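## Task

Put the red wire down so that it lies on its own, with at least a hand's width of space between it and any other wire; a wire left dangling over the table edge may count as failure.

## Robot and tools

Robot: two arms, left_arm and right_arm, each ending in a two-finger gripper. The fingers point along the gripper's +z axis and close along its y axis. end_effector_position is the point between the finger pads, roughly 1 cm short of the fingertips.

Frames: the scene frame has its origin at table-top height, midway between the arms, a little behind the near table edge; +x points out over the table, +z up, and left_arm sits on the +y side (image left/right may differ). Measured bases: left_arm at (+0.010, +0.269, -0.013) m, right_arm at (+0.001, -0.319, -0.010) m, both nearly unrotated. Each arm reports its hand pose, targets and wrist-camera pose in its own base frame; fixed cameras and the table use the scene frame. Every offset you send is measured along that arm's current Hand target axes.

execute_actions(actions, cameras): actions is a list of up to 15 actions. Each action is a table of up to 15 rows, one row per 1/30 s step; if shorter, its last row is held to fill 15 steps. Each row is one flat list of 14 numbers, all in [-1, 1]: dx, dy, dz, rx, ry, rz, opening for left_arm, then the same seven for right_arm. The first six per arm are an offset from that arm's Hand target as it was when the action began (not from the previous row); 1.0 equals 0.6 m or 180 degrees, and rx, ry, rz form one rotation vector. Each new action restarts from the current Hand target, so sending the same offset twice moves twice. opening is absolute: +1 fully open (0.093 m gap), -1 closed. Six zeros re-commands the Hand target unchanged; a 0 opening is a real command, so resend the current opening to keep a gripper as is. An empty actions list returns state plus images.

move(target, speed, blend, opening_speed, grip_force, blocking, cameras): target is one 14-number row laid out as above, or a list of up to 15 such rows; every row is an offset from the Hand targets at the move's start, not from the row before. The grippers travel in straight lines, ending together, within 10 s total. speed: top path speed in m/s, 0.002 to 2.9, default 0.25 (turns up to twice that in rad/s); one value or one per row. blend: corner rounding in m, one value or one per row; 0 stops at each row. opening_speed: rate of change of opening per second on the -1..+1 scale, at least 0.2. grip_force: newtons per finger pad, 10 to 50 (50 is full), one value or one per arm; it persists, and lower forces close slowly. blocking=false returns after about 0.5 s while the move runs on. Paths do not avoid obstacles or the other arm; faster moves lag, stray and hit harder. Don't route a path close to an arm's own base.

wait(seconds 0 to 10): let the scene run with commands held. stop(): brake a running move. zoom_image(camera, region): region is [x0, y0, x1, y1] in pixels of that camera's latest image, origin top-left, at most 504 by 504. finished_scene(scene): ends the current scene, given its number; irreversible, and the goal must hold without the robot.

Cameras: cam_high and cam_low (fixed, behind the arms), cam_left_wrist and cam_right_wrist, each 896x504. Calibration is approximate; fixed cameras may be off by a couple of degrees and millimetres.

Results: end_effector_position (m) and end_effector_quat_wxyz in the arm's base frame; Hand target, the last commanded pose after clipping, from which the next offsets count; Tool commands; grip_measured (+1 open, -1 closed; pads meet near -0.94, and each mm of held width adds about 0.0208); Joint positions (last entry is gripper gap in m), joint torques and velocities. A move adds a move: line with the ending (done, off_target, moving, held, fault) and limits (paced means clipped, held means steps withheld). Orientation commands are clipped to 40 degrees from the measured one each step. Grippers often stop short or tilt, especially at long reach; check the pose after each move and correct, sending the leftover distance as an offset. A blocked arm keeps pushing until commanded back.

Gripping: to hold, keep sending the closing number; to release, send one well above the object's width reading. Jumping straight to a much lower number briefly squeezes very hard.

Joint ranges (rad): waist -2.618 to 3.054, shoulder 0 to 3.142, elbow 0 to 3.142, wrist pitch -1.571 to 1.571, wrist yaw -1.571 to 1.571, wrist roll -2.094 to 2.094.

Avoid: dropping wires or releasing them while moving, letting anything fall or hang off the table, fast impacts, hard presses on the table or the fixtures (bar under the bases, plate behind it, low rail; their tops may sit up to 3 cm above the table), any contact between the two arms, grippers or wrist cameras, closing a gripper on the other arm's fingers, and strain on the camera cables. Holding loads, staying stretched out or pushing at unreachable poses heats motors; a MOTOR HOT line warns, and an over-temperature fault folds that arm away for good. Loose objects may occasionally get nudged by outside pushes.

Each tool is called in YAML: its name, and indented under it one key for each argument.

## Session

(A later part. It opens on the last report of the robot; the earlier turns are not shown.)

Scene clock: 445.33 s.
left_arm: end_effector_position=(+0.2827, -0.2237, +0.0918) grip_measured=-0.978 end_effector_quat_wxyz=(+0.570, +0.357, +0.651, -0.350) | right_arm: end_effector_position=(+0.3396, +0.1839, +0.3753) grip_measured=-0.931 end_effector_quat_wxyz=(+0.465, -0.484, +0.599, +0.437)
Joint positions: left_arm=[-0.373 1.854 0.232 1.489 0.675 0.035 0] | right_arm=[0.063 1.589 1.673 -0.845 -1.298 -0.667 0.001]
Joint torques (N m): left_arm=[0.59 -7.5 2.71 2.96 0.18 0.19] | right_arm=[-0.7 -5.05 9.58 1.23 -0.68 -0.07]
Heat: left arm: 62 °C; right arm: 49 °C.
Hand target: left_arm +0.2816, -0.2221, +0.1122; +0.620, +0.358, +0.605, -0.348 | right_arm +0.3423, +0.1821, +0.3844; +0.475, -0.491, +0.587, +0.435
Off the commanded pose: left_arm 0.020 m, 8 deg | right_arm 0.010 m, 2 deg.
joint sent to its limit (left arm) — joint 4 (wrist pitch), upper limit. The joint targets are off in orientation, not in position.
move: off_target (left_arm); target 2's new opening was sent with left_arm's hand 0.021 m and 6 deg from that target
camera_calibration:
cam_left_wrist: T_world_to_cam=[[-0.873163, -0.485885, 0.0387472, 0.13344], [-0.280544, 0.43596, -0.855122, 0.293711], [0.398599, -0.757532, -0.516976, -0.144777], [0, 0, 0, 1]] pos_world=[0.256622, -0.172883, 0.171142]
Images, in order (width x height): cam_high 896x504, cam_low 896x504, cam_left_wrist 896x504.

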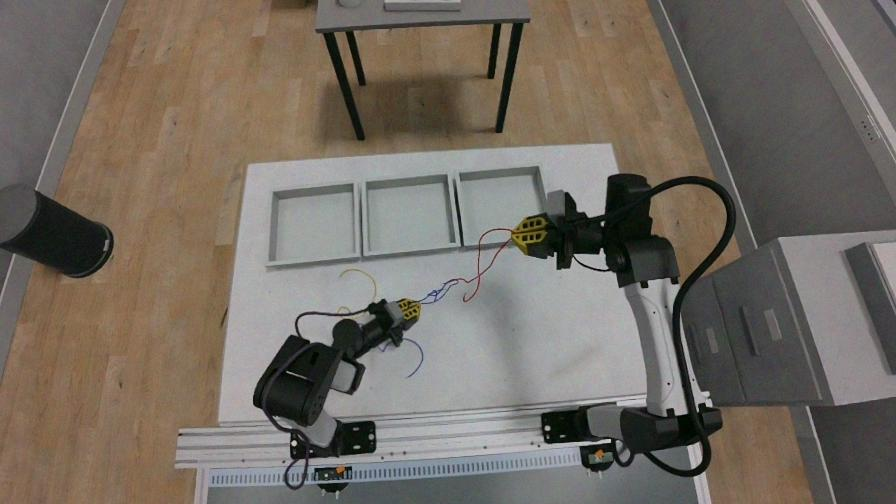

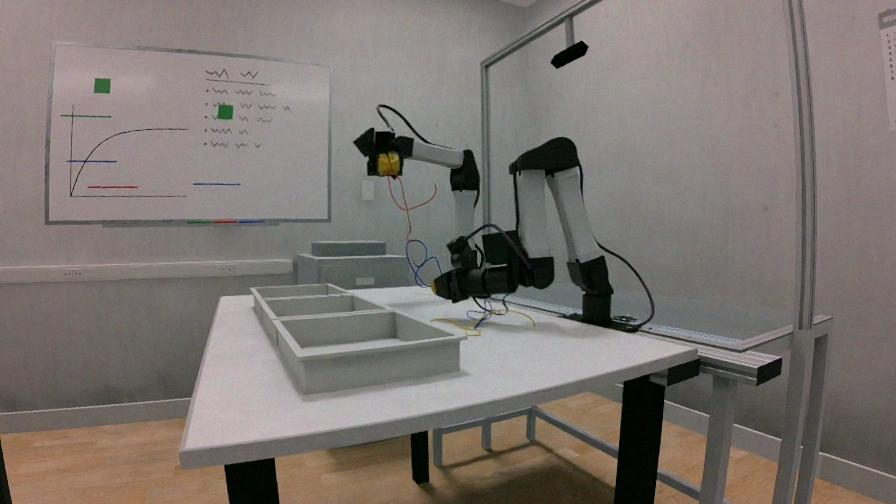

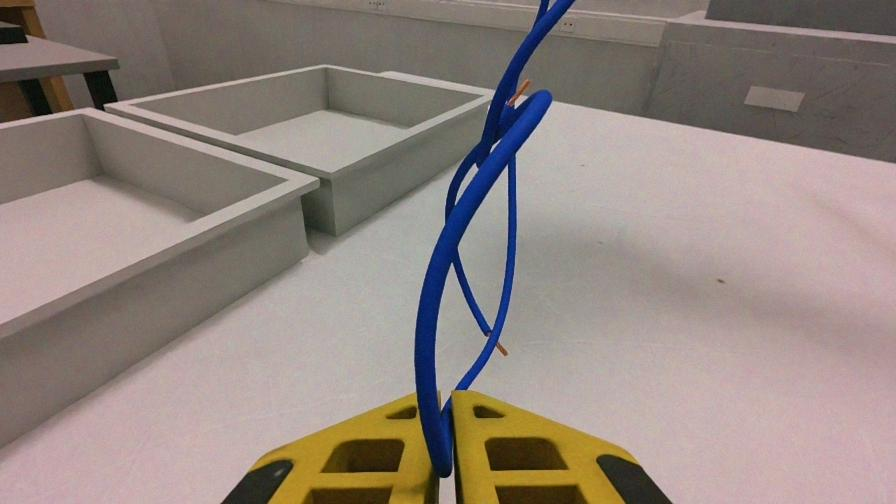

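move:
  target: [-0.03, 0, -0.17, -0.06, 0, 0, -1.0, 0.05,0.054,-0.2,0.25,0,0,-0.936209]
  speed: 0.12
  cameras: ["cam_left_wrist","cam_high","cam_low"]

zoom_image:
  camera: "cam_low"
  region: [340, 160, 540, 320]

Scene clock: 455.27 s.
left_arm: end_effector_position=(+0.2315, -0.1337, +0.1310) grip_measured=-0.978 end_effector_quat_wxyz=(+0.592, +0.334, +0.670, -0.299) | right_arm: end_effector_position=(+0.2907, +0.0686, +0.3729) grip_measured=-0.931 end_effector_quat_wxyz=(+0.616, -0.275, +0.713, +0.189)
Joint positions: left_arm=[0.002 0.943 0.01 0.732 0.922 0.156 0] | right_arm=[-0.209 0.917 1.073 -0.417 -0.857 -0.269 0.001]
Joint torques (N m): left_arm=[-0.4 -1.36 6.63 2.1 0.03 0.18] | right_arm=[-0.47 -1.74 5.96 1.88 0.02 0.06]
Heat: left arm: 63 °C; right arm: 50 °C.
Hand target: left_arm +0.2301, -0.1338, +0.1290; +0.651, +0.298, +0.635, -0.290 | right_arm +0.2926, +0.0645, +0.3766; +0.627, -0.272, +0.709, +0.177
Off the commanded pose: left_arm 0.002 m, 9 deg | right_arm 0.006 m, 2 deg.
joint sent to its limit (left arm) — joint 3 (elbow), lower limit, where the elbow is as bent as it goes. The joint targets are off in orientation, not in position.
move: off_target (left_arm)
camera_calibration:
cam_left_wrist: T_world_to_cam=[[-0.810397, -0.585863, -0.00463726, 0.108745], [-0.308454, 0.433373, -0.846784, 0.27869], [0.498109, -0.684801, -0.531916, -0.0473677], [0, 0, 0, 1]] pos_world=[0.197684, -0.0895049, 0.211299]
Images, in order (width x height): cam_high 896x504, cam_low 896x504, cam_left_wrist 896x504.

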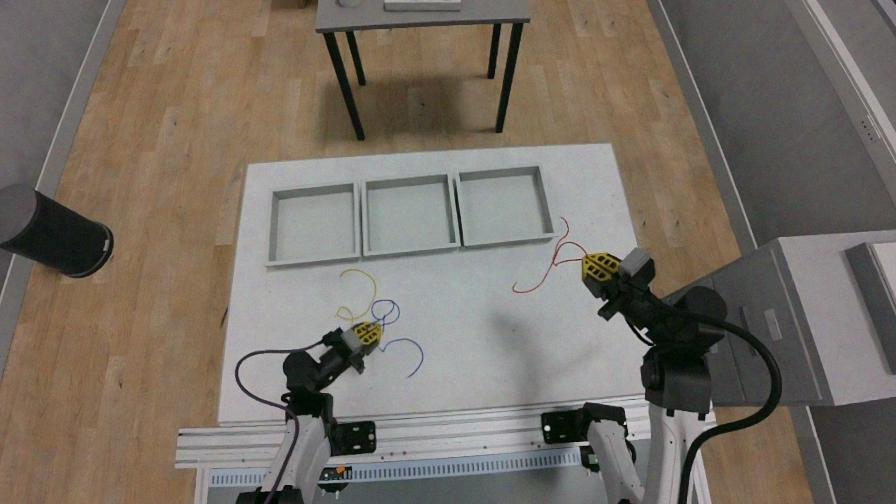

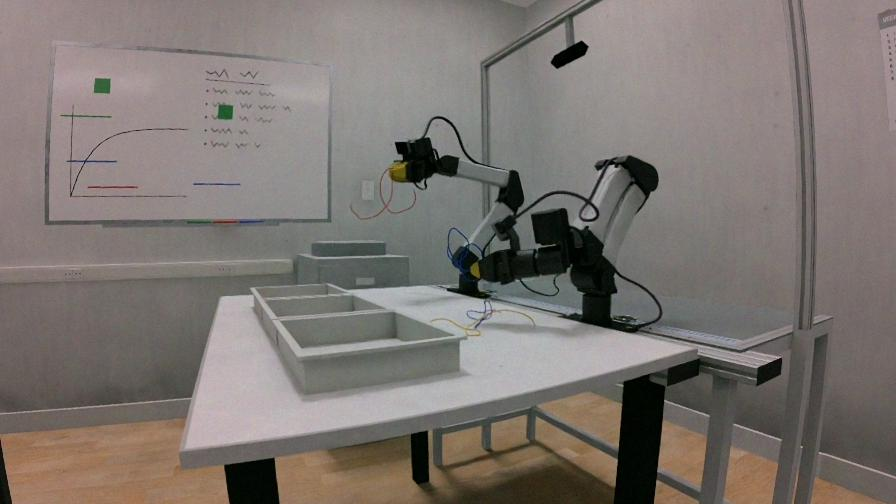

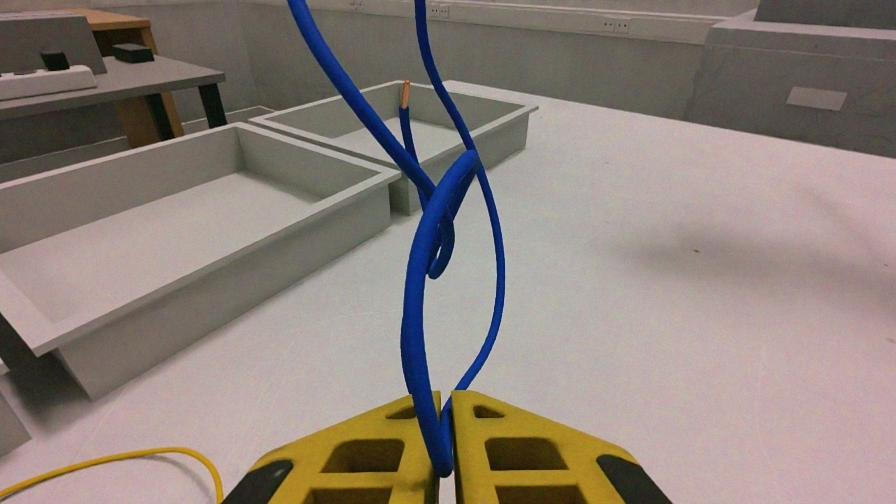

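Scaled by 2.520 from the camera's 896x504 image, which has a finer 1280x720 frame.

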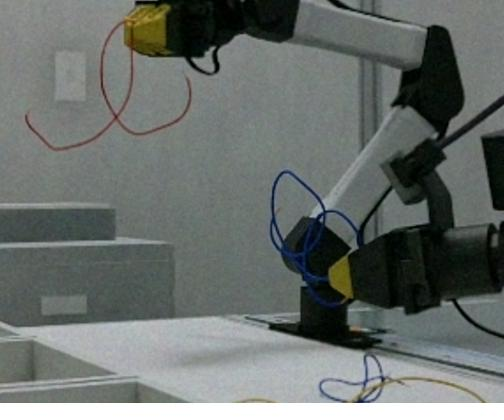

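move:
  target:
    - [0.166, 0.115, -0.063, 0, 0.27, 0, -1.0, 0.45,0.202,0.069,0,0.25,0,-0.936209]
  speed: 0.15
  cameras: ["all"]

Scene clock: 473.20 s.
left_arm: end_effector_position=(+0.2503, -0.0675, +0.0294) grip_measured=-0.978 end_effector_quat_wxyz=(+0.334, +0.383, +0.844, -0.170) | right_arm: end_effector_position=(+0.2309, +0.1394, +0.0943) grip_measured=-0.931 end_effector_quat_wxyz=(+0.302, -0.322, +0.895, +0.063)
Joint positions: left_arm=[0.134 1.273 0.4 -0.237 0.638 0.832 0] | right_arm=[0.538 1.009 0.584 -0.517 -0.008 -0.15 0.001]
Joint torques (N m): left_arm=[-0.08 -1.77 9.78 1.3 -0.04 0.19] | right_arm=[0.83 -1.48 6.76 1.5 0.21 0.14]
Heat: left arm: 57 °C; right arm: 49 °C.
Hand target: left_arm +0.2600, -0.0599, +0.0302; +0.332, +0.391, +0.847, -0.142 | right_arm +0.2338, +0.1406, +0.0937; +0.308, -0.319, +0.894, +0.060
Off the commanded pose: left_arm 0.012 m, 3 deg | right_arm 0.003 m, 1 deg.
move: off_target (left_arm)
camera_calibration:
cam_left_wrist: T_world_to_cam=[[-0.772602, -0.634033, 0.0329888, 0.148516], [-0.608753, 0.72504, -0.322081, 0.249169], [0.180292, -0.268923, -0.946137, 0.0544153], [0, 0, 0, 1]] pos_world=[0.256616, -0.0718603, 0.126838]
cam_right_wrist: T_world_to_cam=[[0.613877, -0.786811, 0.063905, -0.0376278], [-0.76219, -0.611842, -0.211462, 0.324372], [0.205481, 0.081104, -0.975295, 0.119697], [0, 0, 0, 1]] pos_world=[0.245736, 0.159151, 0.187737]

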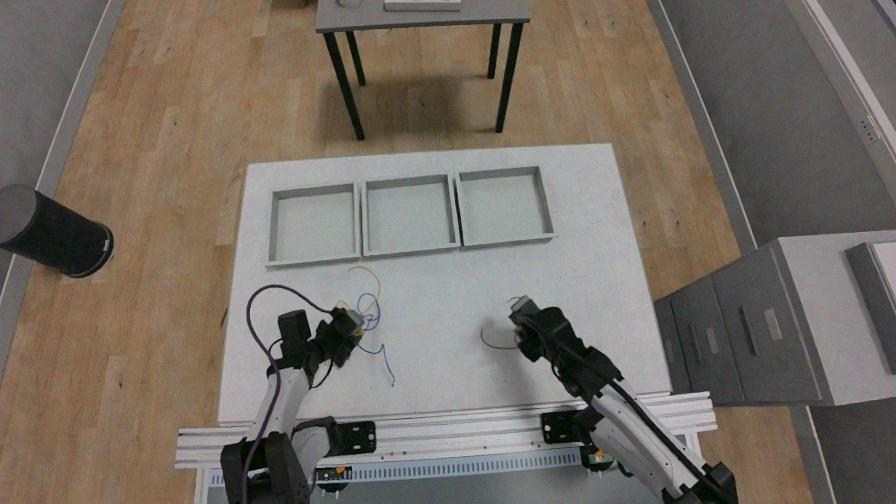

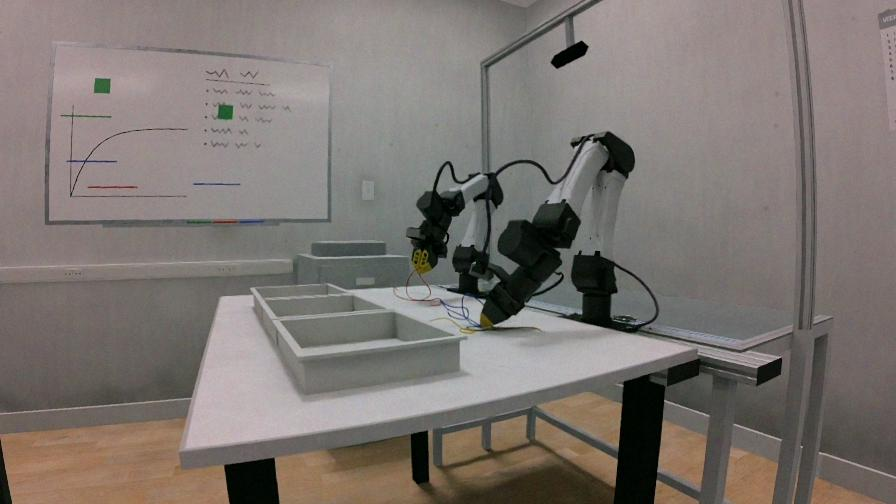

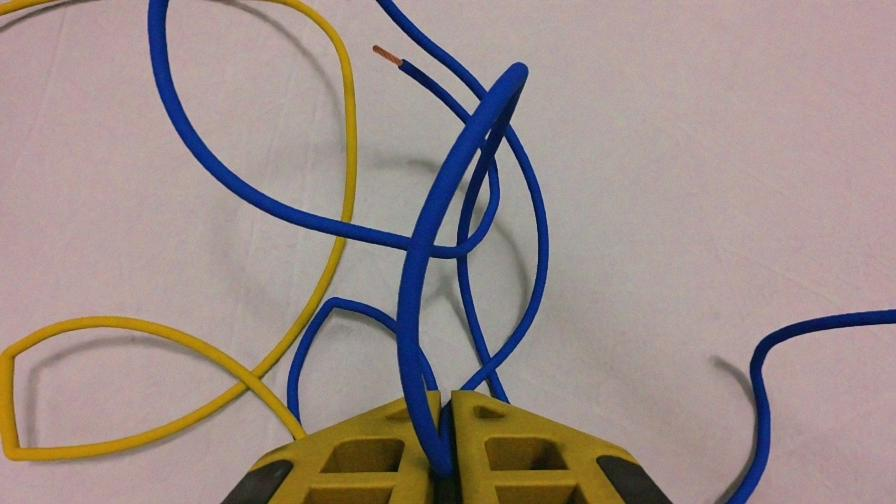

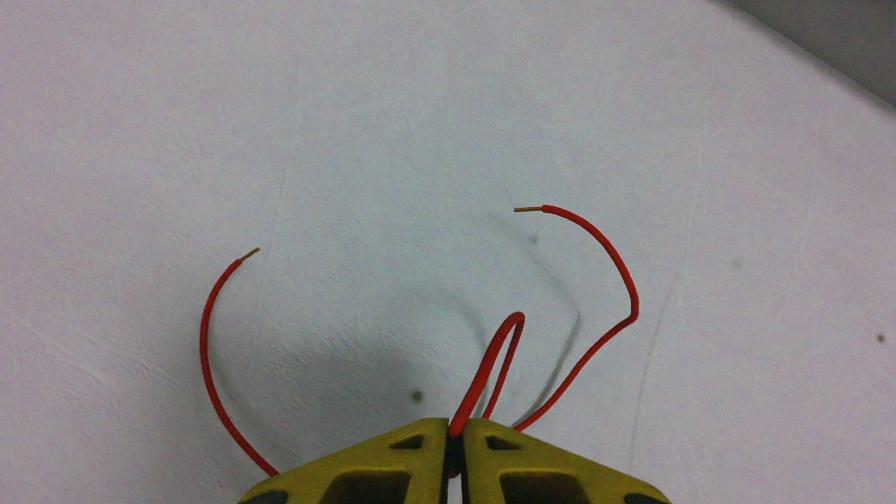

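move:
  target:
    - [0,0,0.01,0,0,0,-1.0, 0.057,0.009,0.078,0,0,0,-0.936209]
    - [0,0,0.01,0,0,0,-0.3, 0.057,0.009,0.078,0,0,0,-0.3]
    - [-0.03,0,-0.12,0,0,0,-0.3, 0.0,0.0,-0.1,0,0,0,-0.3]
  speed: 0.12
  opening_speed: 1
  cameras: ["all"]

zoom_image:
  camera: "cam_high"
  region: [300, 230, 600, 430]

Scene clock: 483.10 s.
left_arm: end_effector_position=(+0.2266, -0.0356, +0.0802) grip_measured=-0.303 end_effector_quat_wxyz=(+0.309, +0.381, +0.858, -0.151) | right_arm: end_effector_position=(+0.1986, +0.1196, +0.1287) grip_measured=-0.301 end_effector_quat_wxyz=(+0.291, -0.322, +0.899, +0.059)
Joint positions: left_arm=[0.296 1.09 0.575 -0.736 0.636 1.025 0.031] | right_arm=[0.54 0.836 0.672 -0.804 -0.002 -0.147 0.031]
Joint torques (N m): left_arm=[0.58 -3.08 11.38 1.06 0.66 0.17] | right_arm=[1.06 -1.54 9.63 1.28 0.2 0.21]
Heat: left arm: 55 °C; right arm: 48 °C.
Hand target: left_arm +0.2361, -0.0342, +0.0957; +0.332, +0.391, +0.847, -0.142 | right_arm +0.2030, +0.1225, +0.1420; +0.308, -0.319, +0.894, +0.060
Off the commanded pose: left_arm 0.018 m, 3 deg | right_arm 0.014 m, 2 deg.
move: off_target (left_arm, right_arm); target 2's new opening was sent with left_arm's hand 0.011 m and 3 deg from that target
camera_calibration:
cam_left_wrist: T_world_to_cam=[[-0.758902, -0.650593, 0.0282308, 0.145495], [-0.634227, 0.728586, -0.258686, 0.22873], [0.147731, -0.214222, -0.965549, 0.126276], [0, 0, 0, 1]] pos_world=[0.236828, -0.0449405, 0.176987]
cam_right_wrist: T_world_to_cam=[[0.612313, -0.788079, 0.0632801, -0.0350163], [-0.768603, -0.61211, -0.185931, 0.292966], [0.185263, 0.0652106, -0.980523, 0.168067], [0, 0, 0, 1]] pos_world=[0.215479, 0.140772, 0.221481]

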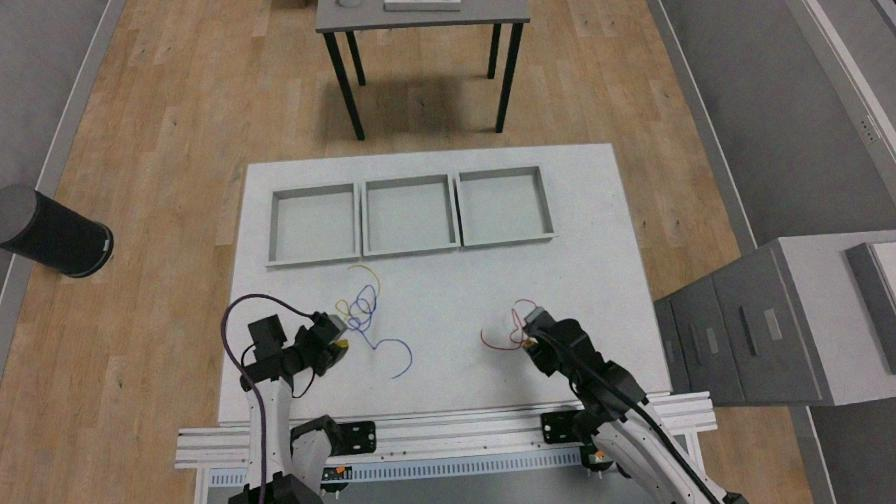

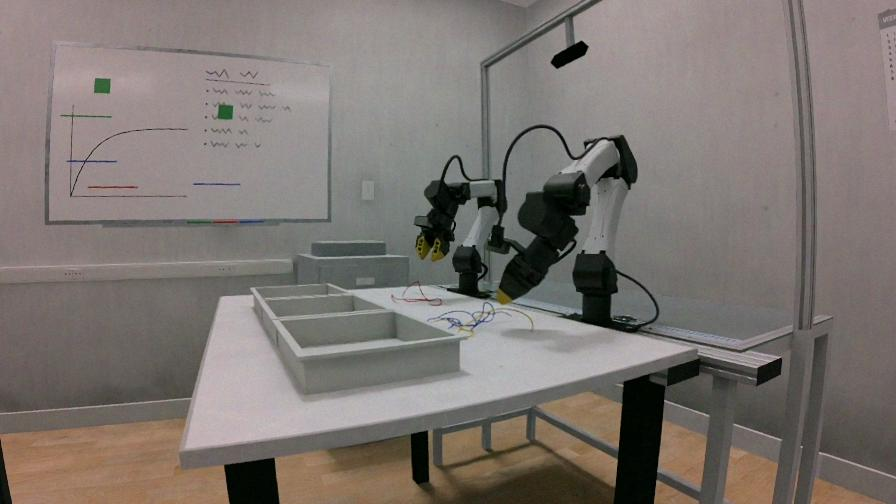

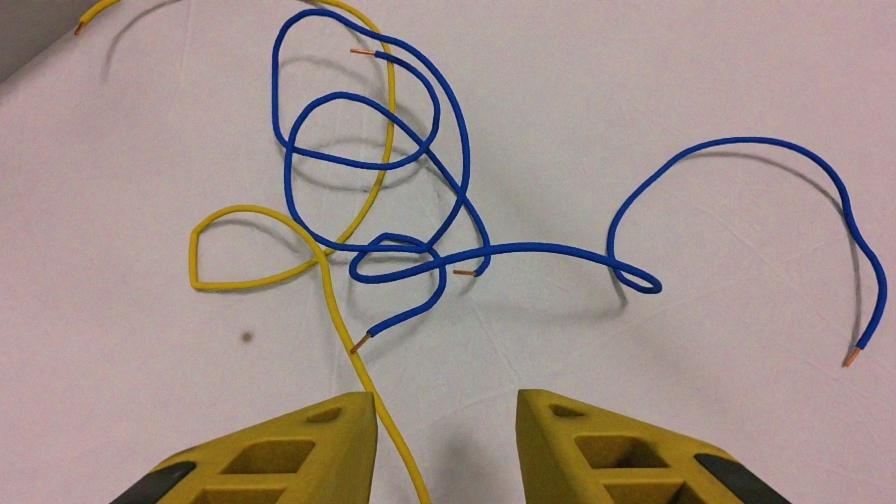

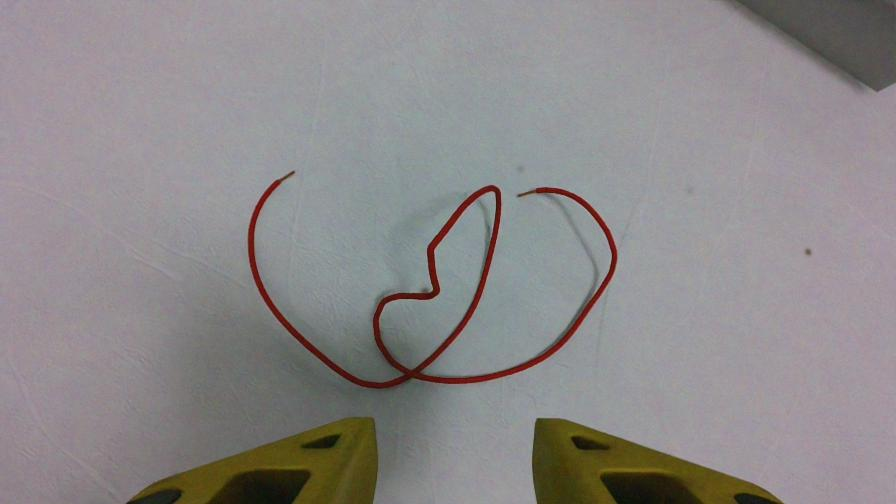

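Scaled by 1.680 from the camera's 896x504 image, which has a finer 1280x720 frame.

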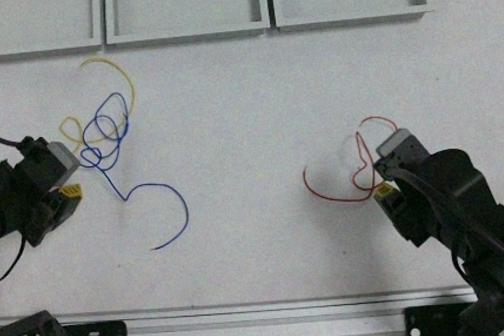

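finished_scene:
  scene: 1

The scene is finished: the task was done.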